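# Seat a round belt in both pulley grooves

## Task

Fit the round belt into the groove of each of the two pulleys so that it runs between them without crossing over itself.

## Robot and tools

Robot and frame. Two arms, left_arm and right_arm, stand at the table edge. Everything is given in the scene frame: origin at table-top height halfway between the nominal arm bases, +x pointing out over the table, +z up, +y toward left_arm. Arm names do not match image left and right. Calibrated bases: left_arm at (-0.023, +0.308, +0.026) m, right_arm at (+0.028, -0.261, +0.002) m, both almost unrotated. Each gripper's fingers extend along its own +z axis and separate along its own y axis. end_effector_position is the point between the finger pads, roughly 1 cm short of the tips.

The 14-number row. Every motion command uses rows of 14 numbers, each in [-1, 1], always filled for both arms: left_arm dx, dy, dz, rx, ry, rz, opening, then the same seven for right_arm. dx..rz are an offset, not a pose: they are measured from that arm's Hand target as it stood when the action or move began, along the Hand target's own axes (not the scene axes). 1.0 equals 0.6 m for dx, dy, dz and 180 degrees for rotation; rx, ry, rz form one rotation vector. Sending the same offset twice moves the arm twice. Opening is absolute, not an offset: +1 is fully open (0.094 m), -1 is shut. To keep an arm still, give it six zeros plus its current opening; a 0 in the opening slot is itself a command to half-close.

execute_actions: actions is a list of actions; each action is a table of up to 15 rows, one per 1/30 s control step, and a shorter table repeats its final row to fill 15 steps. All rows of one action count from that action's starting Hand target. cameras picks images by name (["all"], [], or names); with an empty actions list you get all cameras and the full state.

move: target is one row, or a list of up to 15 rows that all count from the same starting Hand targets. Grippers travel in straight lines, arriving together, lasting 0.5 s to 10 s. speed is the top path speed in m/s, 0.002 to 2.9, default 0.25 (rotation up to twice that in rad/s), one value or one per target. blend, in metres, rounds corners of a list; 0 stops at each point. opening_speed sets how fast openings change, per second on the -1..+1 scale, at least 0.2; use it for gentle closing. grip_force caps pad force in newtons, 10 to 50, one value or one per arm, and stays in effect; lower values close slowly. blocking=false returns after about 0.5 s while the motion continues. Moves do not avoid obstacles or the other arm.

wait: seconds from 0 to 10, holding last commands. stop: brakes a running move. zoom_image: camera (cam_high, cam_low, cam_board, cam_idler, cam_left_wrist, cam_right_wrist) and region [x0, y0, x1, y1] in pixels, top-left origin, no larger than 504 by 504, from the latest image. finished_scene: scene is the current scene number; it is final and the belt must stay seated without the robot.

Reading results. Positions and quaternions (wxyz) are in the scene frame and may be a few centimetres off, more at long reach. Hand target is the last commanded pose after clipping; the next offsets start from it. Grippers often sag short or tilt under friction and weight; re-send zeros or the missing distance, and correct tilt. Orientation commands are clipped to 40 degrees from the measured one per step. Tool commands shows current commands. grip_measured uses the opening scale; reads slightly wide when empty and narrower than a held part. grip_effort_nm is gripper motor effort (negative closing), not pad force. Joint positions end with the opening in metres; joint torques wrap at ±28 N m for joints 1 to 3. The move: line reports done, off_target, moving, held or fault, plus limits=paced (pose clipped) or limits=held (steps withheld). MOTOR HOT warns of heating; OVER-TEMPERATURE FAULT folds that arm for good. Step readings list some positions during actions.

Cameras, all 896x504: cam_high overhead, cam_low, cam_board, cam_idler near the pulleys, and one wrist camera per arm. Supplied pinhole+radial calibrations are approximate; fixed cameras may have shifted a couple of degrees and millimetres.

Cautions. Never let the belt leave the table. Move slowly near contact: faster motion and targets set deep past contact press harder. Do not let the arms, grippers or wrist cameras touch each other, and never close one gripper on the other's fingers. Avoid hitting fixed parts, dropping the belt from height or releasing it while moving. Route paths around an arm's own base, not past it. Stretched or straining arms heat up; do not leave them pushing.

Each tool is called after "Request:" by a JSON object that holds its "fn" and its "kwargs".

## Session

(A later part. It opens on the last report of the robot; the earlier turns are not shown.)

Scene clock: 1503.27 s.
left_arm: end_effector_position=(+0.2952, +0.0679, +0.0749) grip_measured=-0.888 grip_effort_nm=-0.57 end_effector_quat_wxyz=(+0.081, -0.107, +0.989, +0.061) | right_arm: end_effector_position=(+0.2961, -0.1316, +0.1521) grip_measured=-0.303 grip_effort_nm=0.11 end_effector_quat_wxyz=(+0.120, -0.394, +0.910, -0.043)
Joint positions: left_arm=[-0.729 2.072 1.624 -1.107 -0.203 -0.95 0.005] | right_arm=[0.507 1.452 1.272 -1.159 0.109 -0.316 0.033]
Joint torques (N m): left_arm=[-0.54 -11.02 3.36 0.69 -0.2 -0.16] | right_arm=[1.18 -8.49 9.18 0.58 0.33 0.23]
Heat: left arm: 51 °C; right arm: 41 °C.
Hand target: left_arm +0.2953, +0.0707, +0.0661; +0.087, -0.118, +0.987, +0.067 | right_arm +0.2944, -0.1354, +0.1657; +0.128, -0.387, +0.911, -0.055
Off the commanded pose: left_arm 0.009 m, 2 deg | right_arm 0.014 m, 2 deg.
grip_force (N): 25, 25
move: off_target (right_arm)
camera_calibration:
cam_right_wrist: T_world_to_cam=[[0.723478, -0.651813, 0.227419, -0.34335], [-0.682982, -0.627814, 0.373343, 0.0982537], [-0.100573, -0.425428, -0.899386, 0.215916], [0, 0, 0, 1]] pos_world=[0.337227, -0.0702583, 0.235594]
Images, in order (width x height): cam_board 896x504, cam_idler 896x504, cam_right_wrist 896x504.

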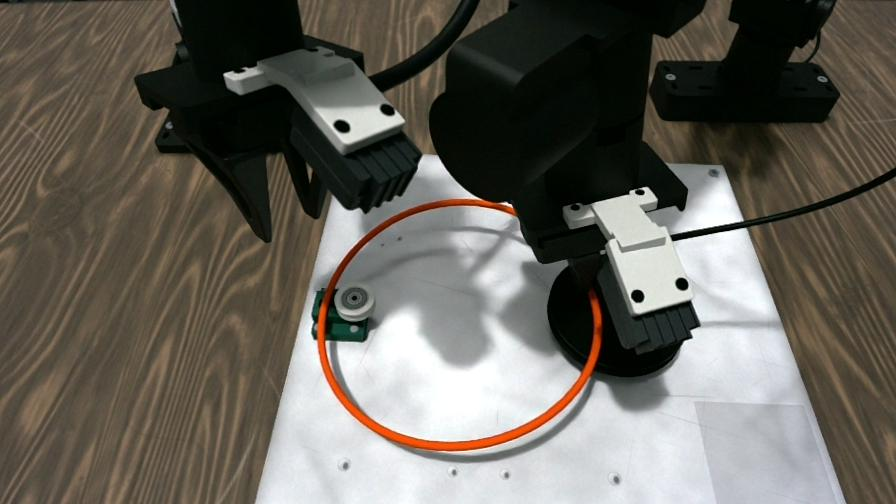

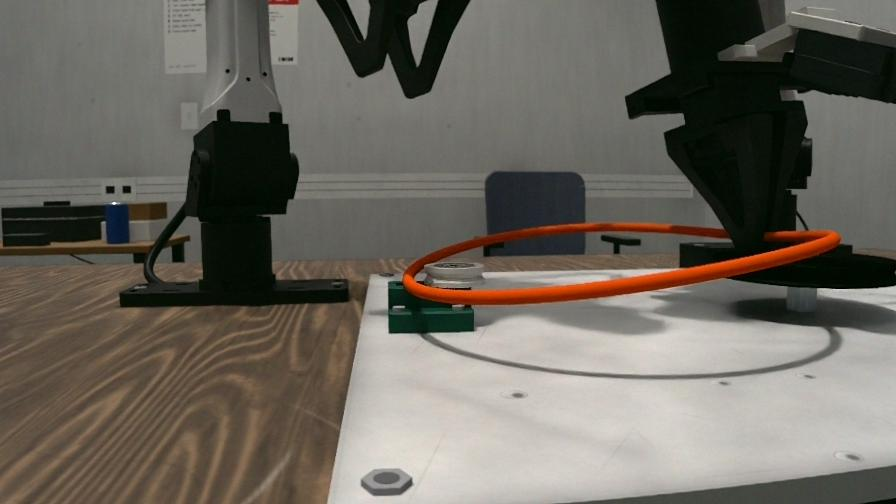

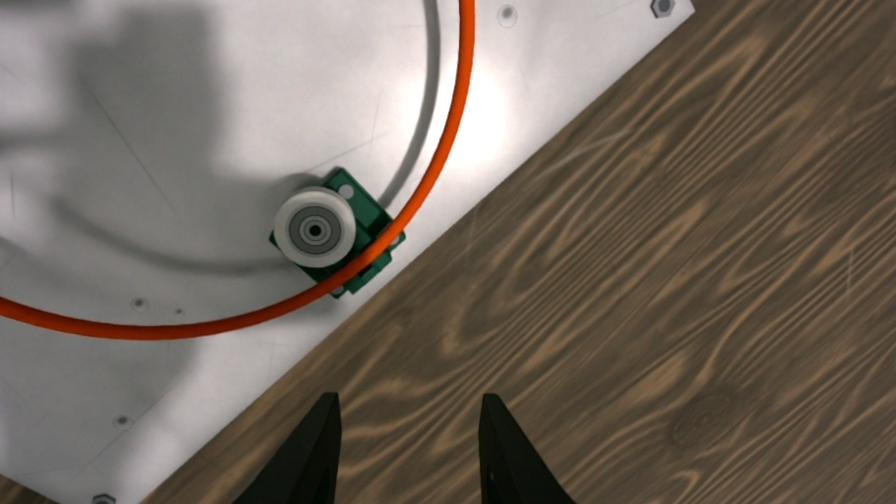

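Request:
{"fn": "move", "kwargs": {"target": [-0.0074,0.0321,0.0051,0,0,0,-1, 0,0,0,0,0,0,-0.3], "speed": 0.05, "cameras": ["cam_idler","cam_board","cam_right_wrist"]}}

Request:
{"fn": "zoom_image", "kwargs": {"camera": "cam_idler", "region": [360, 200, 580, 350]}}

Request:
{"fn": "zoom_image", "kwargs": {"camera": "cam_right_wrist", "region": [200, 120, 500, 320]}}

Scene clock: 1522.43 s.
left_arm: end_effector_position=(+0.2886, +0.0859, +0.0748) grip_measured=-0.888 grip_effort_nm=-0.58 end_effector_quat_wxyz=(+0.077, -0.117, +0.988, +0.065) | right_arm: end_effector_position=(+0.2961, -0.1316, +0.1521) grip_measured=-0.303 grip_effort_nm=0.11 end_effector_quat_wxyz=(+0.120, -0.394, +0.910, -0.043)
Joint positions: left_arm=[-0.705 2.018 1.544 -1.089 -0.203 -0.947 0.005] | right_arm=[0.507 1.452 1.272 -1.159 0.109 -0.316 0.033]
Joint torques (N m): left_arm=[0.7 -10.41 3.54 0.82 -0.21 0.21] | right_arm=[1.17 -8.49 9.18 0.59 0.33 0.23]
Heat: left arm: 55 °C; right arm: 41 °C.
Hand target: left_arm +0.2953, +0.0907, +0.0661; +0.087, -0.118, +0.987, +0.066 | right_arm +0.2944, -0.1354, +0.1657; +0.128, -0.387, +0.911, -0.055
Off the commanded pose: left_arm 0.012 m, 1 deg | right_arm 0.014 m, 2 deg.
grip_force (N): 25, 25
move: off_target (left_arm, right_arm)
camera_calibration:
cam_right_wrist: T_world_to_cam=[[0.723478, -0.651813, 0.227419, -0.34335], [-0.682982, -0.627814, 0.373343, 0.0982537], [-0.100573, -0.425428, -0.899386, 0.215916], [0, 0, 0, 1]] pos_world=[0.337227, -0.0702583, 0.235594]
Images, in order (width x height): cam_board 896x504, cam_idler 896x504, cam_right_wrist 896x504.

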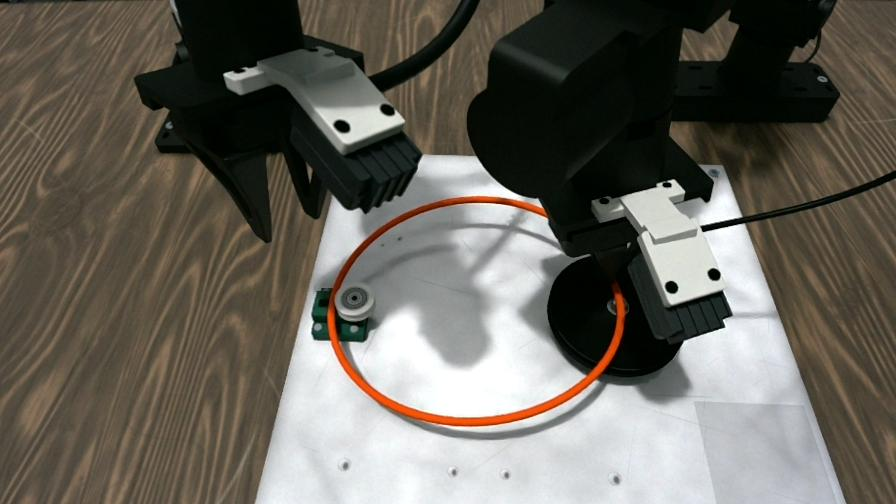

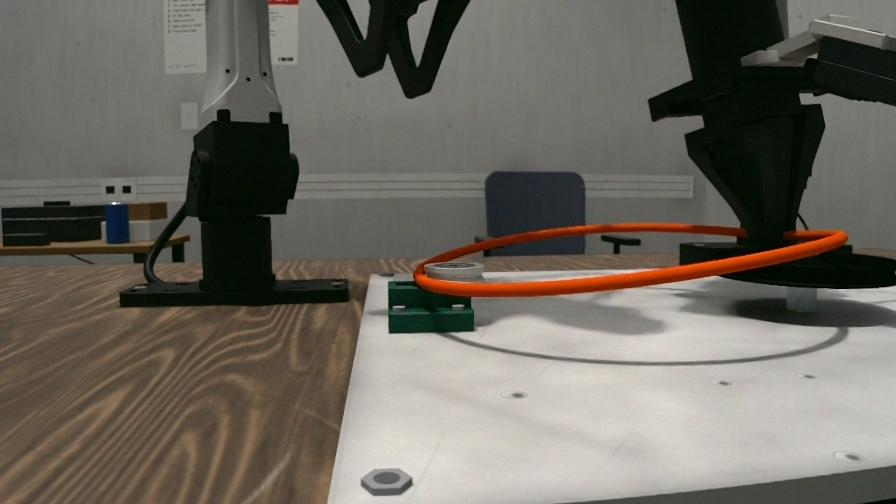

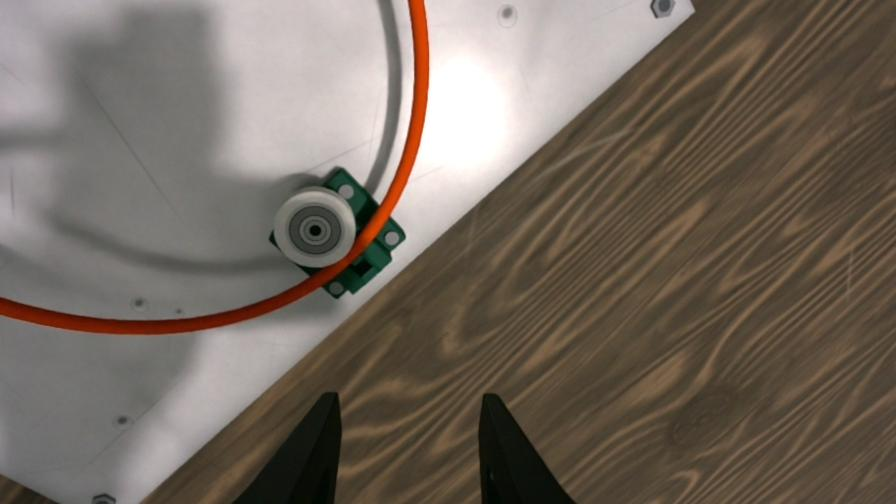

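Scaled by 2.291 from the camera's 896x504 image, which has a finer 1280x720 frame.

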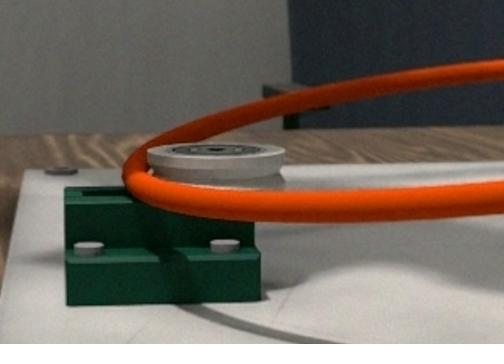

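Scaled by 1.680 from the camera's 896x504 image, which has a finer 1280x720 frame.

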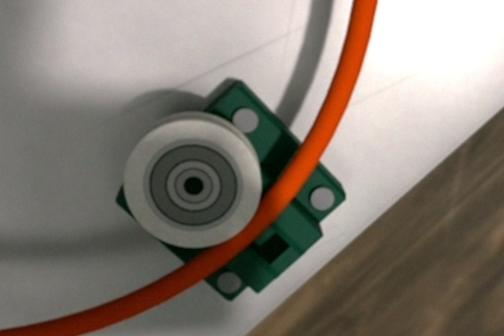

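Request:
{"fn": "move", "kwargs": {"target": [-0.0234,0.0486,-0.0139,0,0,0,-1, 0,0,0,0,0,0,-0.3], "speed": 0.05, "cameras": ["cam_idler","cam_board","cam_right_wrist"]}}

Request:
{"fn": "zoom_image", "kwargs": {"camera": "cam_idler", "region": [360, 200, 580, 350]}}

Request:
{"fn": "zoom_image", "kwargs": {"camera": "cam_right_wrist", "region": [200, 120, 500, 320]}}

Scene clock: 1538.17 s.
left_arm: end_effector_position=(+0.2984, +0.1155, +0.0754) grip_measured=-0.888 grip_effort_nm=-0.57 end_effector_quat_wxyz=(+0.076, -0.120, +0.988, +0.068) | right_arm: end_effector_position=(+0.2961, -0.1316, +0.1521) grip_measured=-0.303 grip_effort_nm=0.11 end_effector_quat_wxyz=(+0.120, -0.394, +0.910, -0.043)
Joint positions: left_arm=[-0.628 1.979 1.49 -1.064 -0.203 -0.874 0.005] | right_arm=[0.507 1.452 1.272 -1.159 0.109 -0.316 0.033]
Joint torques (N m): left_arm=[0.24 -12.94 4.33 0.53 -0.14 0.2] | right_arm=[1.18 -8.49 9.17 0.58 0.33 0.23]
Heat: left arm: 53 °C; right arm: 41 °C.
Hand target: left_arm +0.3002, +0.1207, +0.0800; +0.087, -0.118, +0.987, +0.067 | right_arm +0.2944, -0.1354, +0.1657; +0.128, -0.387, +0.911, -0.055
Off the commanded pose: left_arm 0.007 m, 1 deg | right_arm 0.014 m, 2 deg.
grip_force (N): 25, 25
move: off_target (right_arm)
camera_calibration:
cam_right_wrist: T_world_to_cam=[[0.723478, -0.651813, 0.227419, -0.34335], [-0.682982, -0.627814, 0.373343, 0.0982537], [-0.100573, -0.425428, -0.899386, 0.215916], [0, 0, 0, 1]] pos_world=[0.337227, -0.0702583, 0.235594]
Images, in order (width x height): cam_board 896x504, cam_idler 896x504, cam_right_wrist 896x504.

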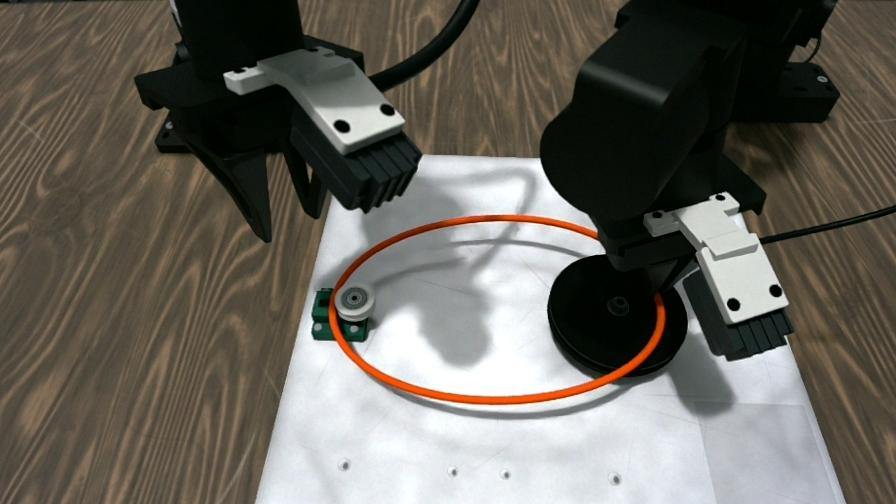

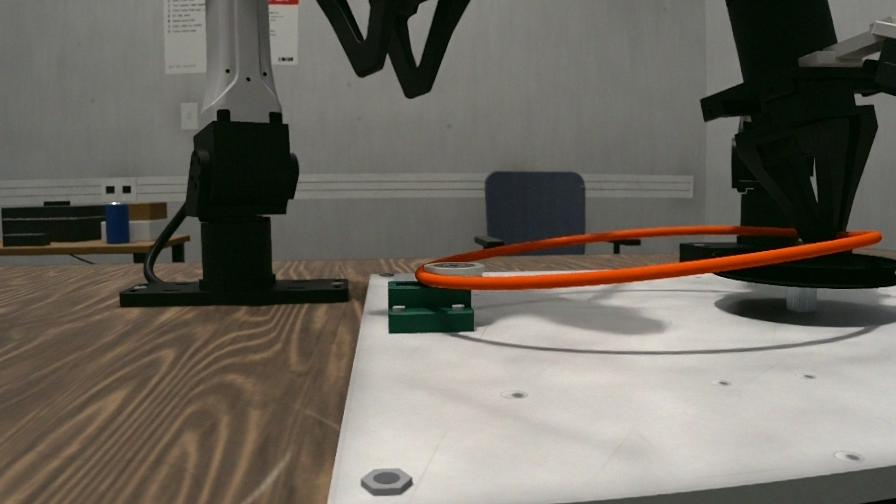

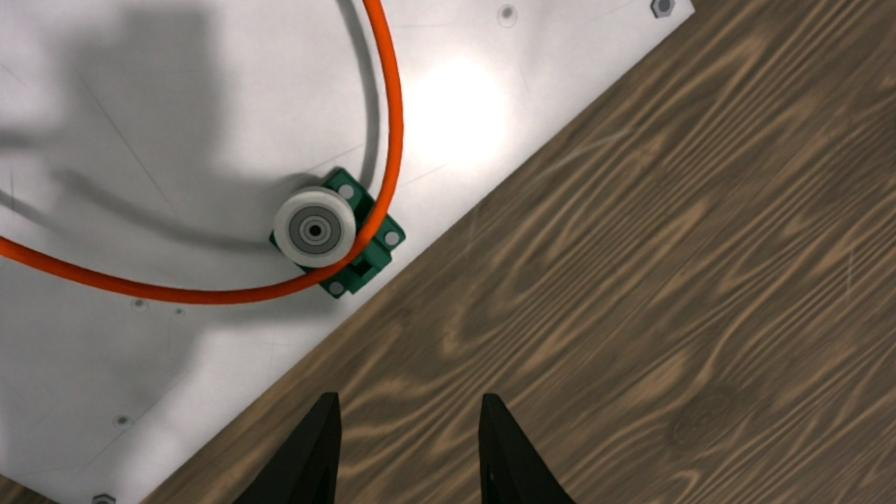

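Scaled by 2.291 from the camera's 896x504 image, which has a finer 1280x720 frame.

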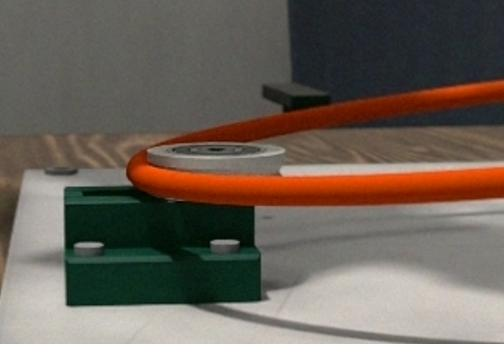

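Scaled by 1.680 from the camera's 896x504 image, which has a finer 1280x720 frame.

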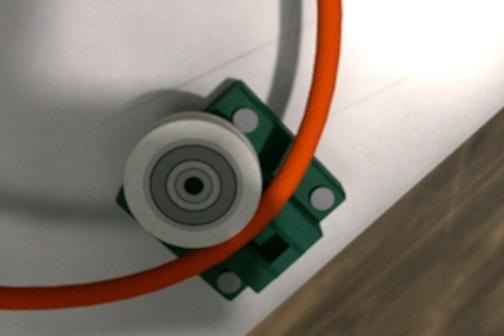

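Request:
{"fn": "move", "kwargs": {"target": [-0.0945,0.0402,0.016,0.0578,0.0028,0.2371,-1, 0,0,0,0,0,0,-0.3], "speed": 0.06, "cameras": ["all"]}}

Request:
{"fn": "zoom_image", "kwargs": {"camera": "cam_idler", "region": [360, 200, 580, 350]}}

Request:
{"fn": "zoom_image", "kwargs": {"camera": "cam_idler", "region": [640, 180, 896, 340]}}

Request:
{"fn": "zoom_image", "kwargs": {"camera": "cam_high", "region": [240, 140, 440, 340]}}

Scene clock: 1613.30 s.
left_arm: end_effector_position=(+0.3410, +0.1473, +0.0815) grip_measured=-0.888 grip_effort_nm=-0.57 end_effector_quat_wxyz=(+0.060, +0.254, +0.965, -0.010) | right_arm: end_effector_position=(+0.2961, -0.1316, +0.1521) grip_measured=-0.303 grip_effort_nm=0.11 end_effector_quat_wxyz=(+0.120, -0.394, +0.910, -0.043)
Joint positions: left_arm=[-0.41 1.967 1.505 -0.986 0.001 0.1 0.005] | right_arm=[0.507 1.452 1.272 -1.159 0.109 -0.316 0.033]
Joint torques (N m): left_arm=[1.14 -9.88 8.54 0.41 -0.11 0.3] | right_arm=[1.18 -8.5 9.18 0.59 0.33 0.23]
Heat: left arm: 57 °C; right arm: 41 °C.
Hand target: left_arm +0.3501, +0.1578, +0.0841; +0.063, +0.256, +0.964, +0.005 | right_arm +0.2944, -0.1354, +0.1657; +0.128, -0.387, +0.911, -0.055
Off the commanded pose: left_arm 0.014 m, 2 deg | right_arm 0.014 m, 2 deg.
grip_force (N): 25, 25
move: off_target (left_arm, right_arm)
camera_calibration:
cam_left_wrist: T_world_to_cam=[[-0.449109, -0.892236, 0.0470804, 0.271902], [-0.80538, 0.42708, 0.411055, 0.219024], [-0.386865, 0.146691, -0.910394, 0.281744], [0, 0, 0, 1]] pos_world=[0.407508, 0.10773, 0.153666]
cam_right_wrist: T_world_to_cam=[[0.723478, -0.651813, 0.227419, -0.34335], [-0.682982, -0.627814, 0.373343, 0.0982537], [-0.100573, -0.425428, -0.899386, 0.215916], [0, 0, 0, 1]] pos_world=[0.337227, -0.0702583, 0.235594]

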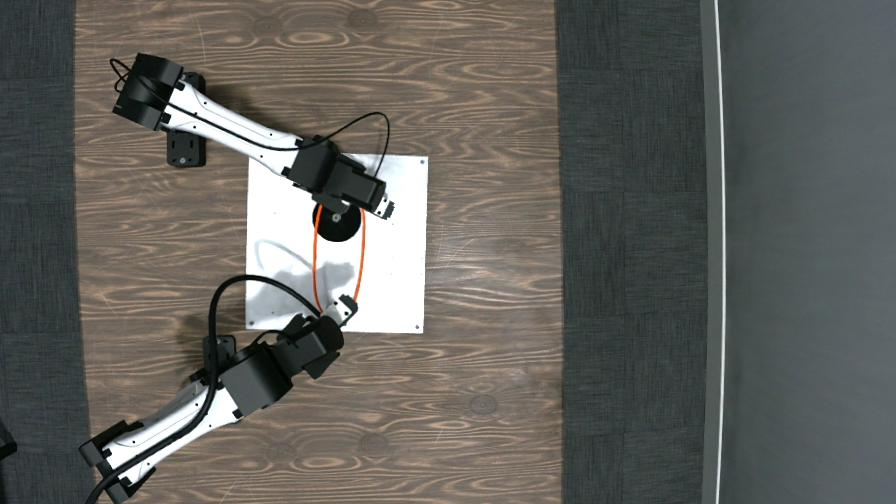

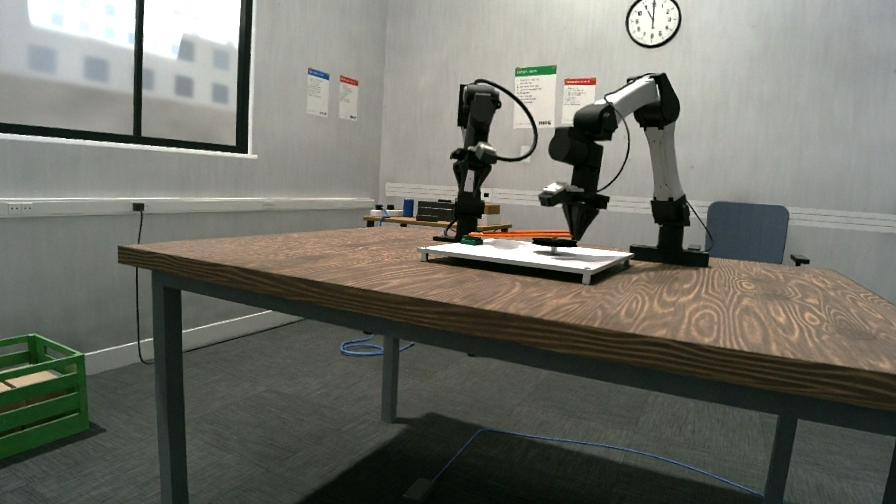

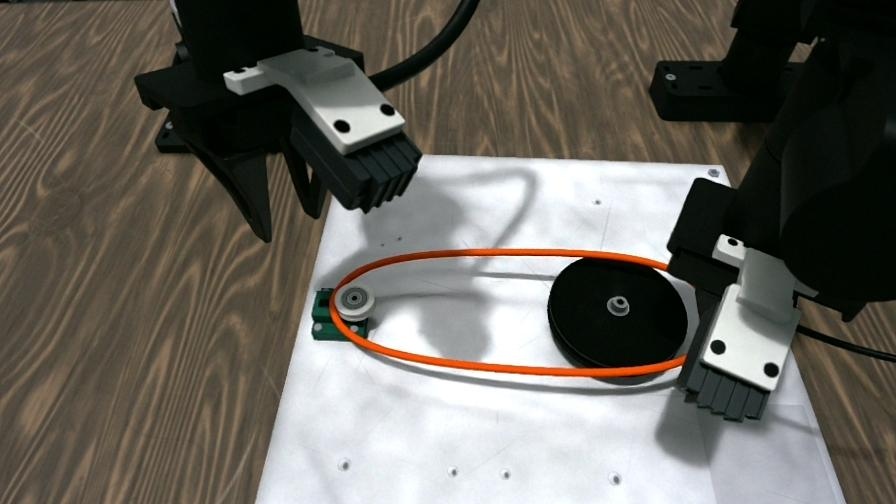

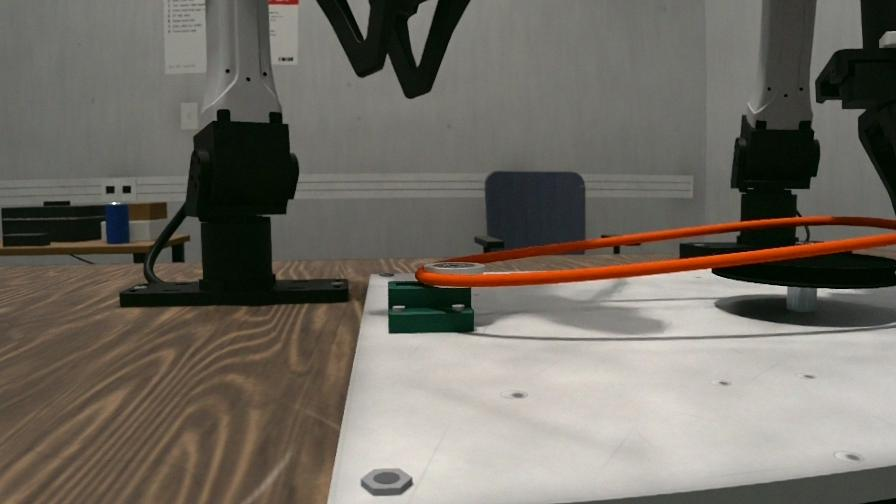

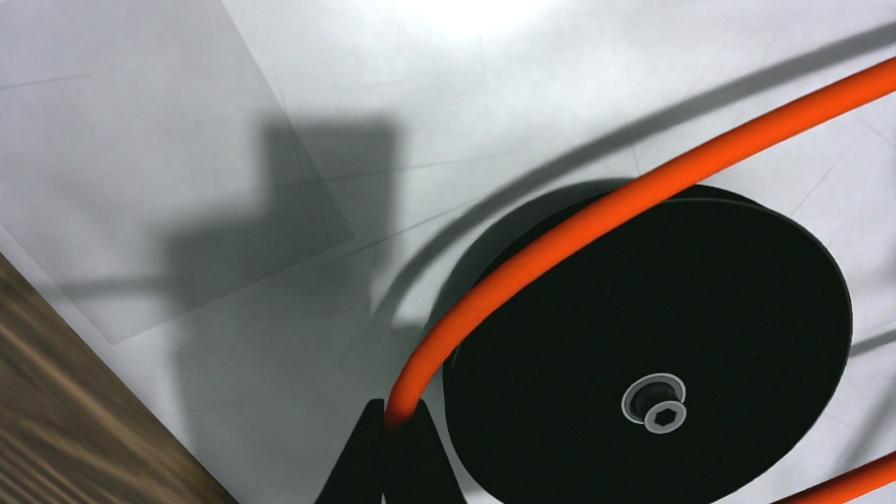

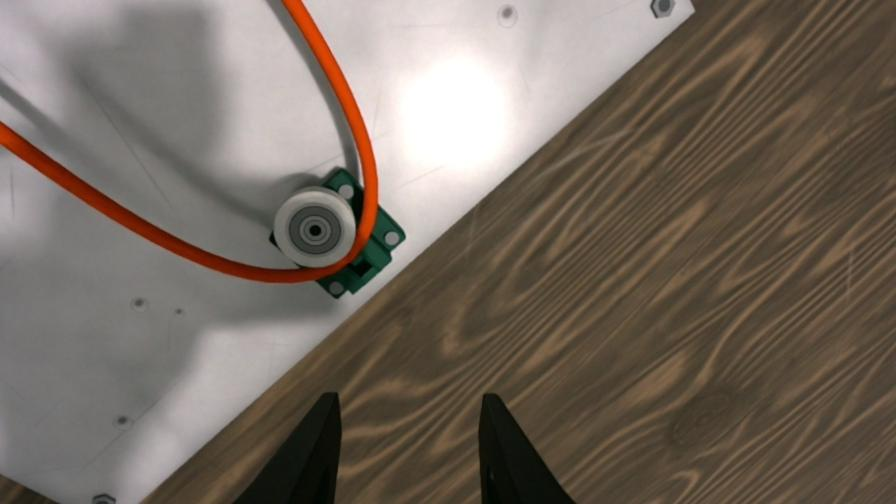

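Scaled by 2.291 from the camera's 896x504 image, which has a finer 1280x720 frame.

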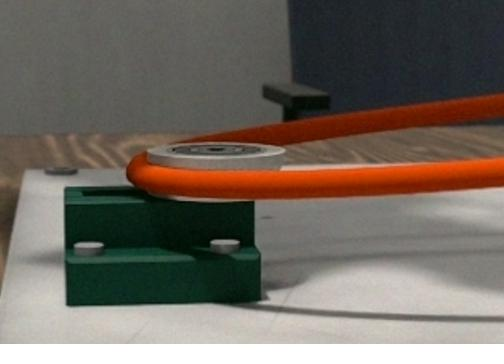

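Scaled by 1.969 from the camera's 896x504 image, which has a finer 1280x720 frame.

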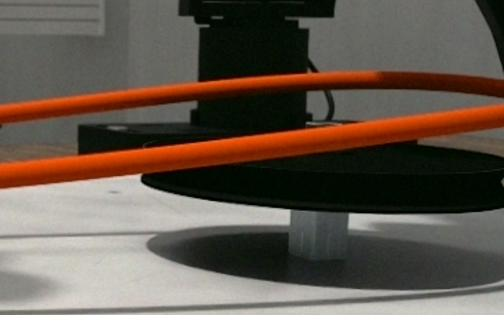

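Scaled by 2.520 from the camera's 896x504 image, which has a finer 1280x720 frame.

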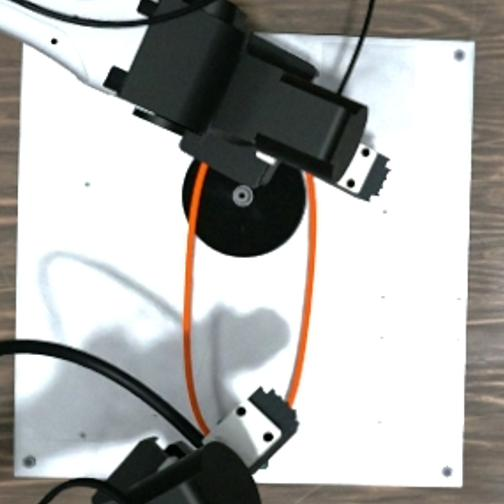

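Request:
{"fn": "move", "kwargs": {"target": [[0,0.015,0.0006,0,0,0,-1, 0,0,0,0,0,0,-0.3],[0.006,0.0129,0.0501,0.0176,-0.0357,-0.0036,-1, 0,0,0,0,0,0,-0.3]], "speed": 0.05, "cameras": ["cam_high","cam_low","cam_board","cam_idler","cam_left_wrist"]}}

Request:
{"fn": "zoom_image", "kwargs": {"camera": "cam_idler", "region": [360, 200, 580, 350]}}

Request:
{"fn": "zoom_image", "kwargs": {"camera": "cam_idler", "region": [640, 180, 896, 340]}}

Request:
{"fn": "zoom_image", "kwargs": {"camera": "cam_board", "region": [520, 220, 780, 420]}}

Request:
{"fn": "zoom_image", "kwargs": {"camera": "cam_high", "region": [240, 140, 440, 340]}}

Scene clock: 1637.87 s.
left_arm: end_effector_position=(+0.3467, +0.1500, +0.0485) grip_measured=-0.888 grip_effort_nm=-0.58 end_effector_quat_wxyz=(+0.090, +0.255, +0.961, -0.057) | right_arm: end_effector_position=(+0.2961, -0.1316, +0.1521) grip_measured=-0.303 grip_effort_nm=0.11 end_effector_quat_wxyz=(+0.120, -0.394, +0.910, -0.043)
Joint positions: left_arm=[-0.358 1.961 1.344 -0.762 0.095 0.146 0.005] | right_arm=[0.507 1.452 1.272 -1.159 0.109 -0.316 0.033]
Joint torques (N m): left_arm=[1.51 -13.12 4.48 0.92 -0.19 0.21] | right_arm=[1.18 -8.47 9.17 0.59 0.33 0.23]
Heat: left arm: 55 °C; right arm: 41 °C.
Hand target: left_arm +0.3545, +0.1657, +0.0540; +0.110, +0.252, +0.961, -0.036 | right_arm +0.2944, -0.1354, +0.1657; +0.128, -0.387, +0.911, -0.055
Off the commanded pose: left_arm 0.018 m, 3 deg | right_arm 0.014 m, 2 deg.
grip_force (N): 25, 25
move: off_target (left_arm, right_arm)
camera_calibration:
cam_left_wrist: T_world_to_cam=[[-0.459127, -0.879438, 0.125666, 0.276154], [-0.814568, 0.473201, 0.335499, 0.236015], [-0.354516, 0.051673, -0.933621, 0.257806], [0, 0, 0, 1]] pos_world=[0.410436, 0.117857, 0.126807]
Images, in order (width x height): cam_high 896x504, cam_low 896x504, cam_board 896x504, cam_idler 896x504, cam_left_wrist 896x504.

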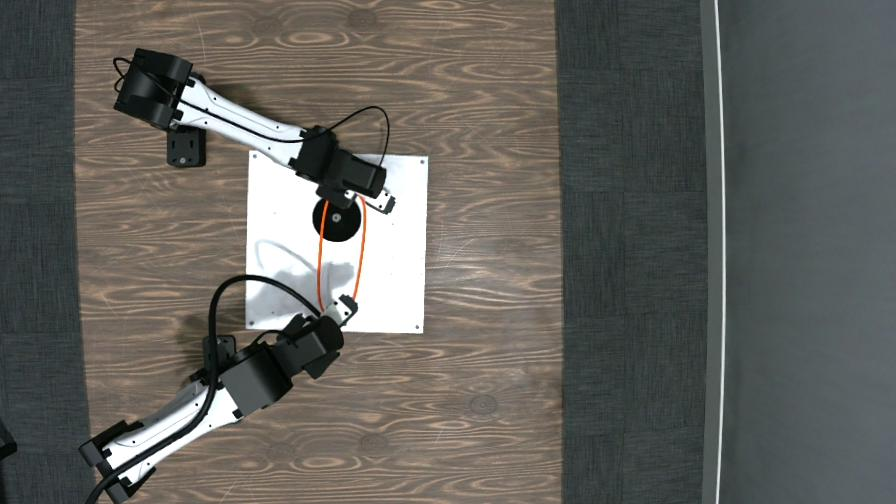

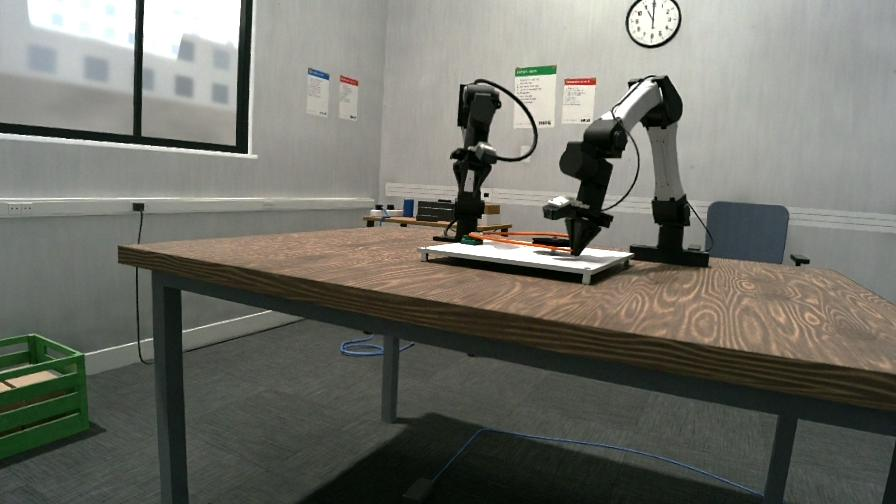

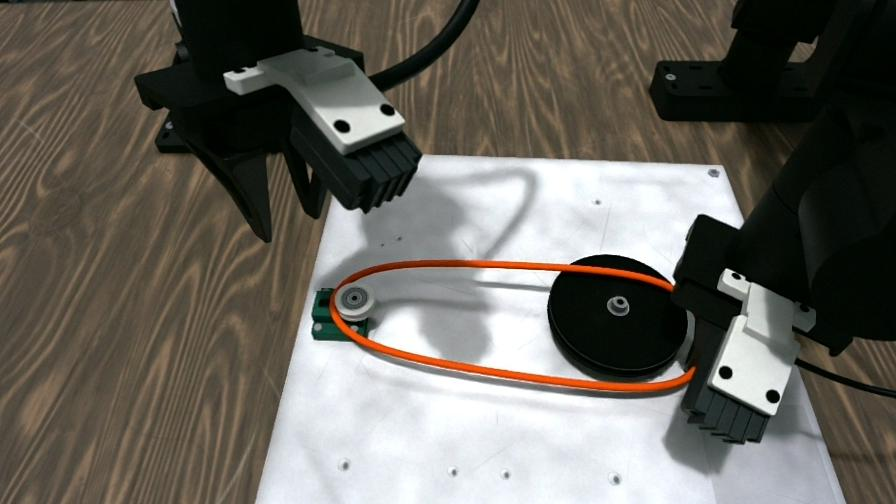

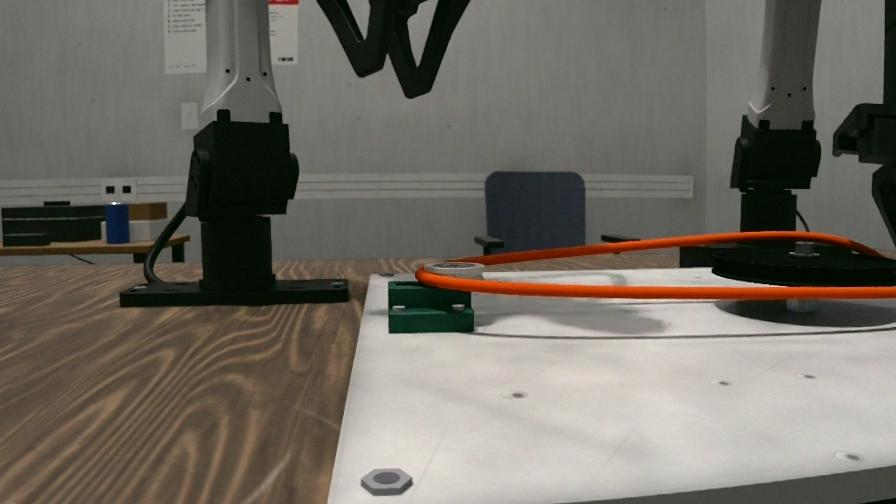

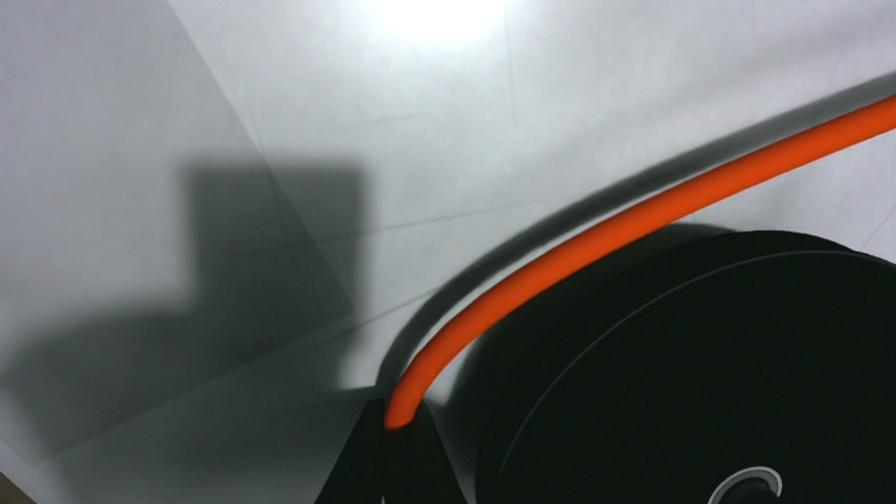

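Scaled by 2.291 from the camera's 896x504 image, which has a finer 1280x720 frame.

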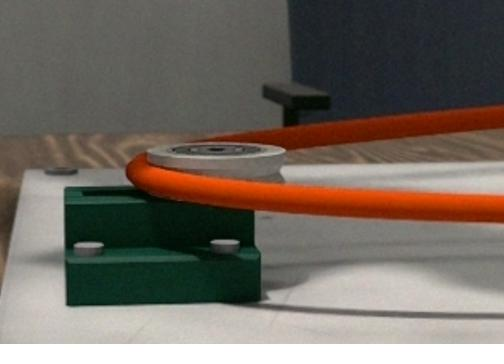

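Scaled by 1.969 from the camera's 896x504 image, which has a finer 1280x720 frame.

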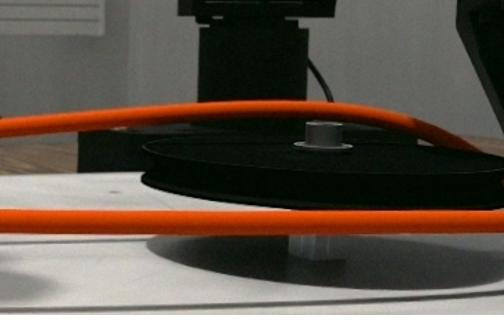

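Scaled by 1.938 from the camera's 896x504 image, which has a finer 1280x720 frame.

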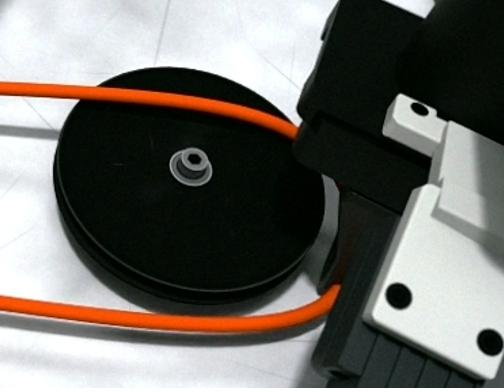

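Scaled by 2.520 from the camera's 896x504 image, which has a finer 1280x720 frame.

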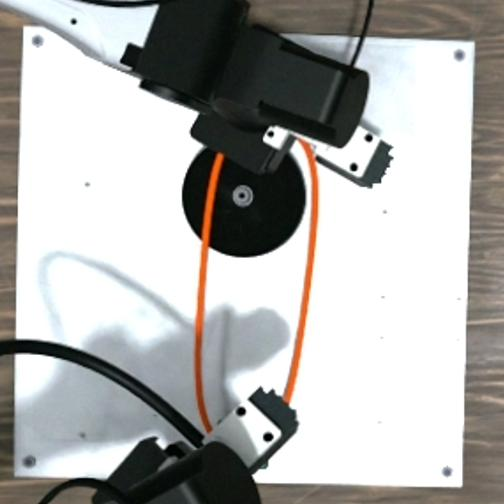

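Request:
{"fn": "move", "kwargs": {"target": [[-0.0034,-0.0002,-0.0146,0,0,0,-1, 0,0,0,0,0,0,-0.3],[0.0365,-0.0048,-0.0255,-0.0255,-0.0015,-0.1082,-1, 0,0,0,0,0,0,-0.3]], "speed": 0.05, "cameras": ["cam_high","cam_low","cam_board","cam_idler","cam_left_wrist"]}}

Request:
{"fn": "zoom_image", "kwargs": {"camera": "cam_idler", "region": [640, 180, 896, 340]}}

Request:
{"fn": "zoom_image", "kwargs": {"camera": "cam_board", "region": [520, 220, 780, 420]}}

Request:
{"fn": "zoom_image", "kwargs": {"camera": "cam_high", "region": [240, 140, 440, 340]}}

Scene clock: 1665.67 s.
left_arm: end_effector_position=(+0.3256, +0.1552, +0.0580) grip_measured=-0.888 grip_effort_nm=-0.58 end_effector_quat_wxyz=(+0.090, +0.099, +0.989, -0.061) | right_arm: end_effector_position=(+0.2961, -0.1316, +0.1521) grip_measured=-0.303 grip_effort_nm=0.11 end_effector_quat_wxyz=(+0.120, -0.394, +0.910, -0.043)
Joint positions: left_arm=[-0.378 1.859 1.244 -0.748 0.066 -0.19 0.005] | right_arm=[0.507 1.452 1.272 -1.159 0.109 -0.316 0.033]
Joint torques (N m): left_arm=[0.51 -12.52 4.55 0.85 -0.73 -0.22] | right_arm=[1.17 -8.49 9.17 0.59 0.33 0.23]
Heat: left arm: 62 °C; right arm: 41 °C.
Hand target: left_arm +0.3316, +0.1755, +0.0640; +0.115, +0.082, +0.990, -0.016 | right_arm +0.2944, -0.1354, +0.1657; +0.128, -0.387, +0.911, -0.055
Off the commanded pose: left_arm 0.022 m, 6 deg | right_arm 0.014 m, 2 deg.
grip_force (N): 25, 25
move: off_target (left_arm, right_arm)
camera_calibration:
cam_left_wrist: T_world_to_cam=[[-0.162395, -0.973226, 0.162664, 0.185677], [-0.914037, 0.210474, 0.346751, 0.2856], [-0.371704, -0.0923704, -0.923745, 0.286239], [0, 0, 0, 1]] pos_world=[0.397598, 0.147035, 0.135177]
Images, in order (width x height): cam_high 896x504, cam_low 896x504, cam_board 896x504, cam_idler 896x504, cam_left_wrist 896x504.

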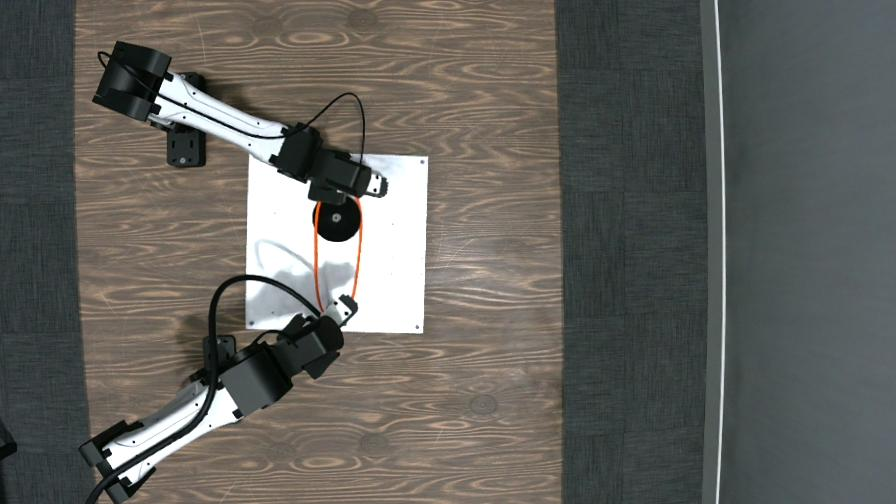

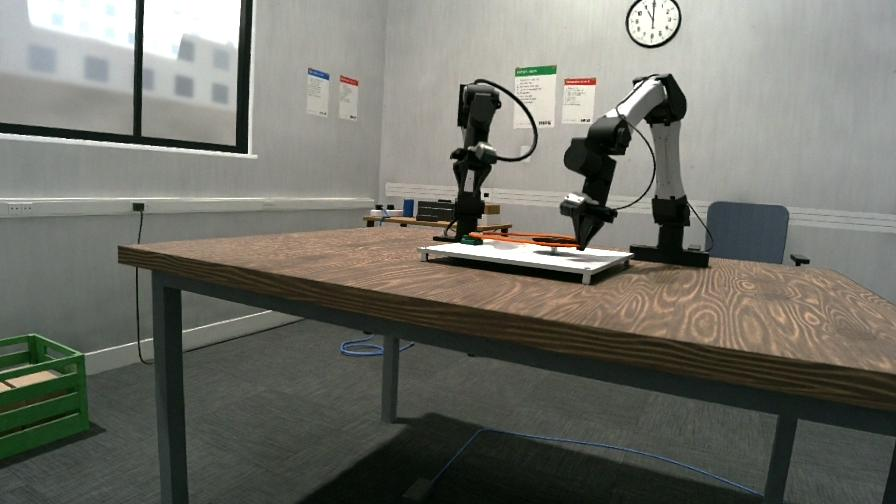

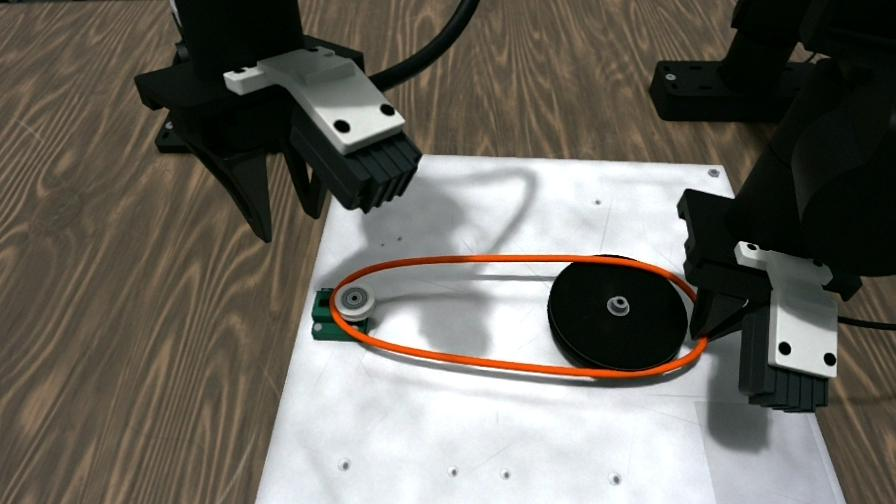

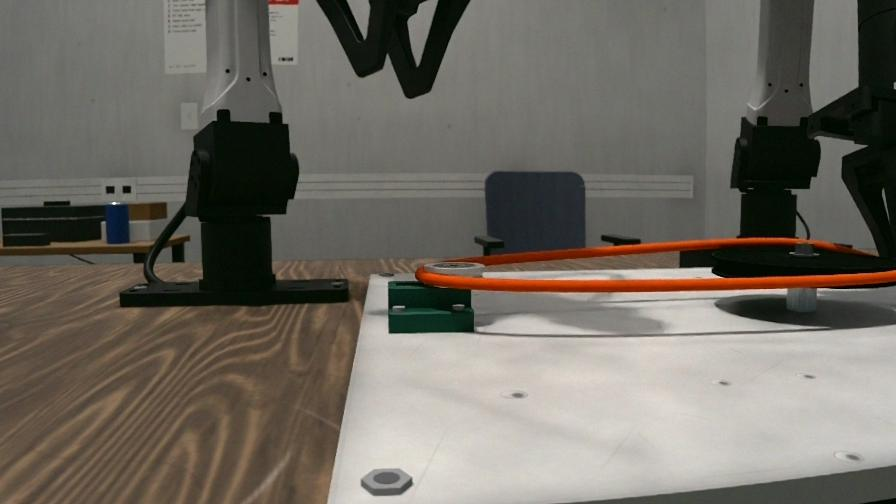

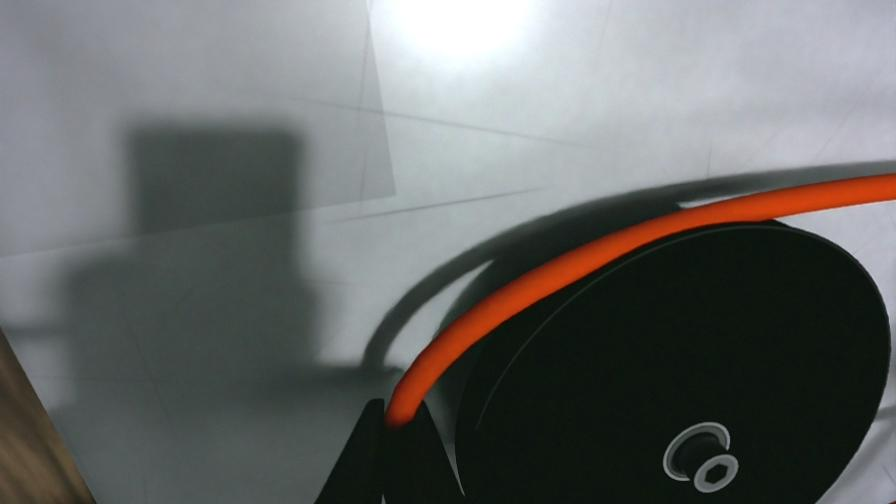

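Scaled by 1.969 from the camera's 896x504 image, which has a finer 1280x720 frame.

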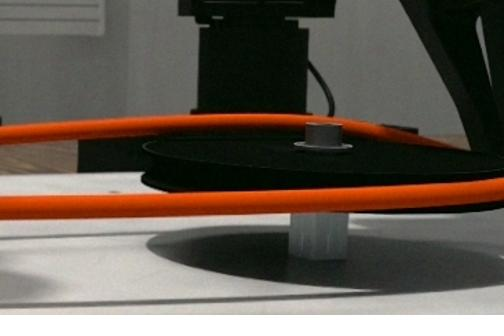

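Scaled by 1.938 from the camera's 896x504 image, which has a finer 1280x720 frame.

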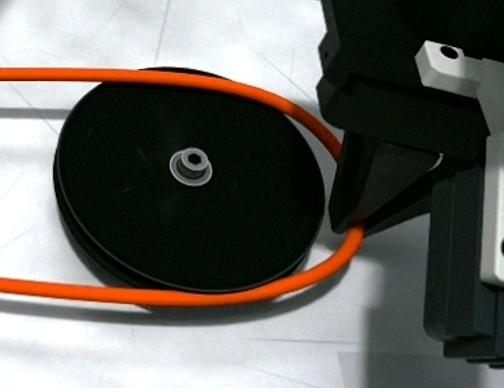

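Scaled by 2.520 from the camera's 896x504 image, which has a finer 1280x720 frame.

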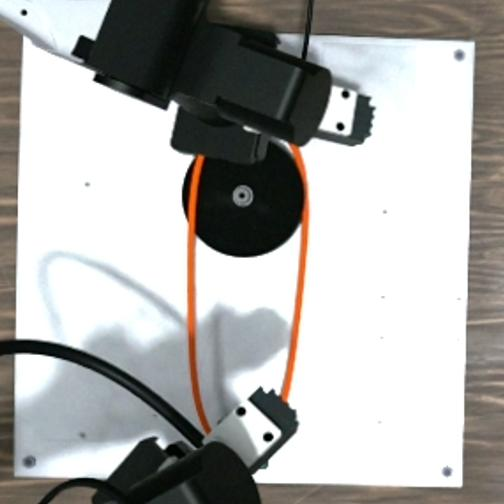

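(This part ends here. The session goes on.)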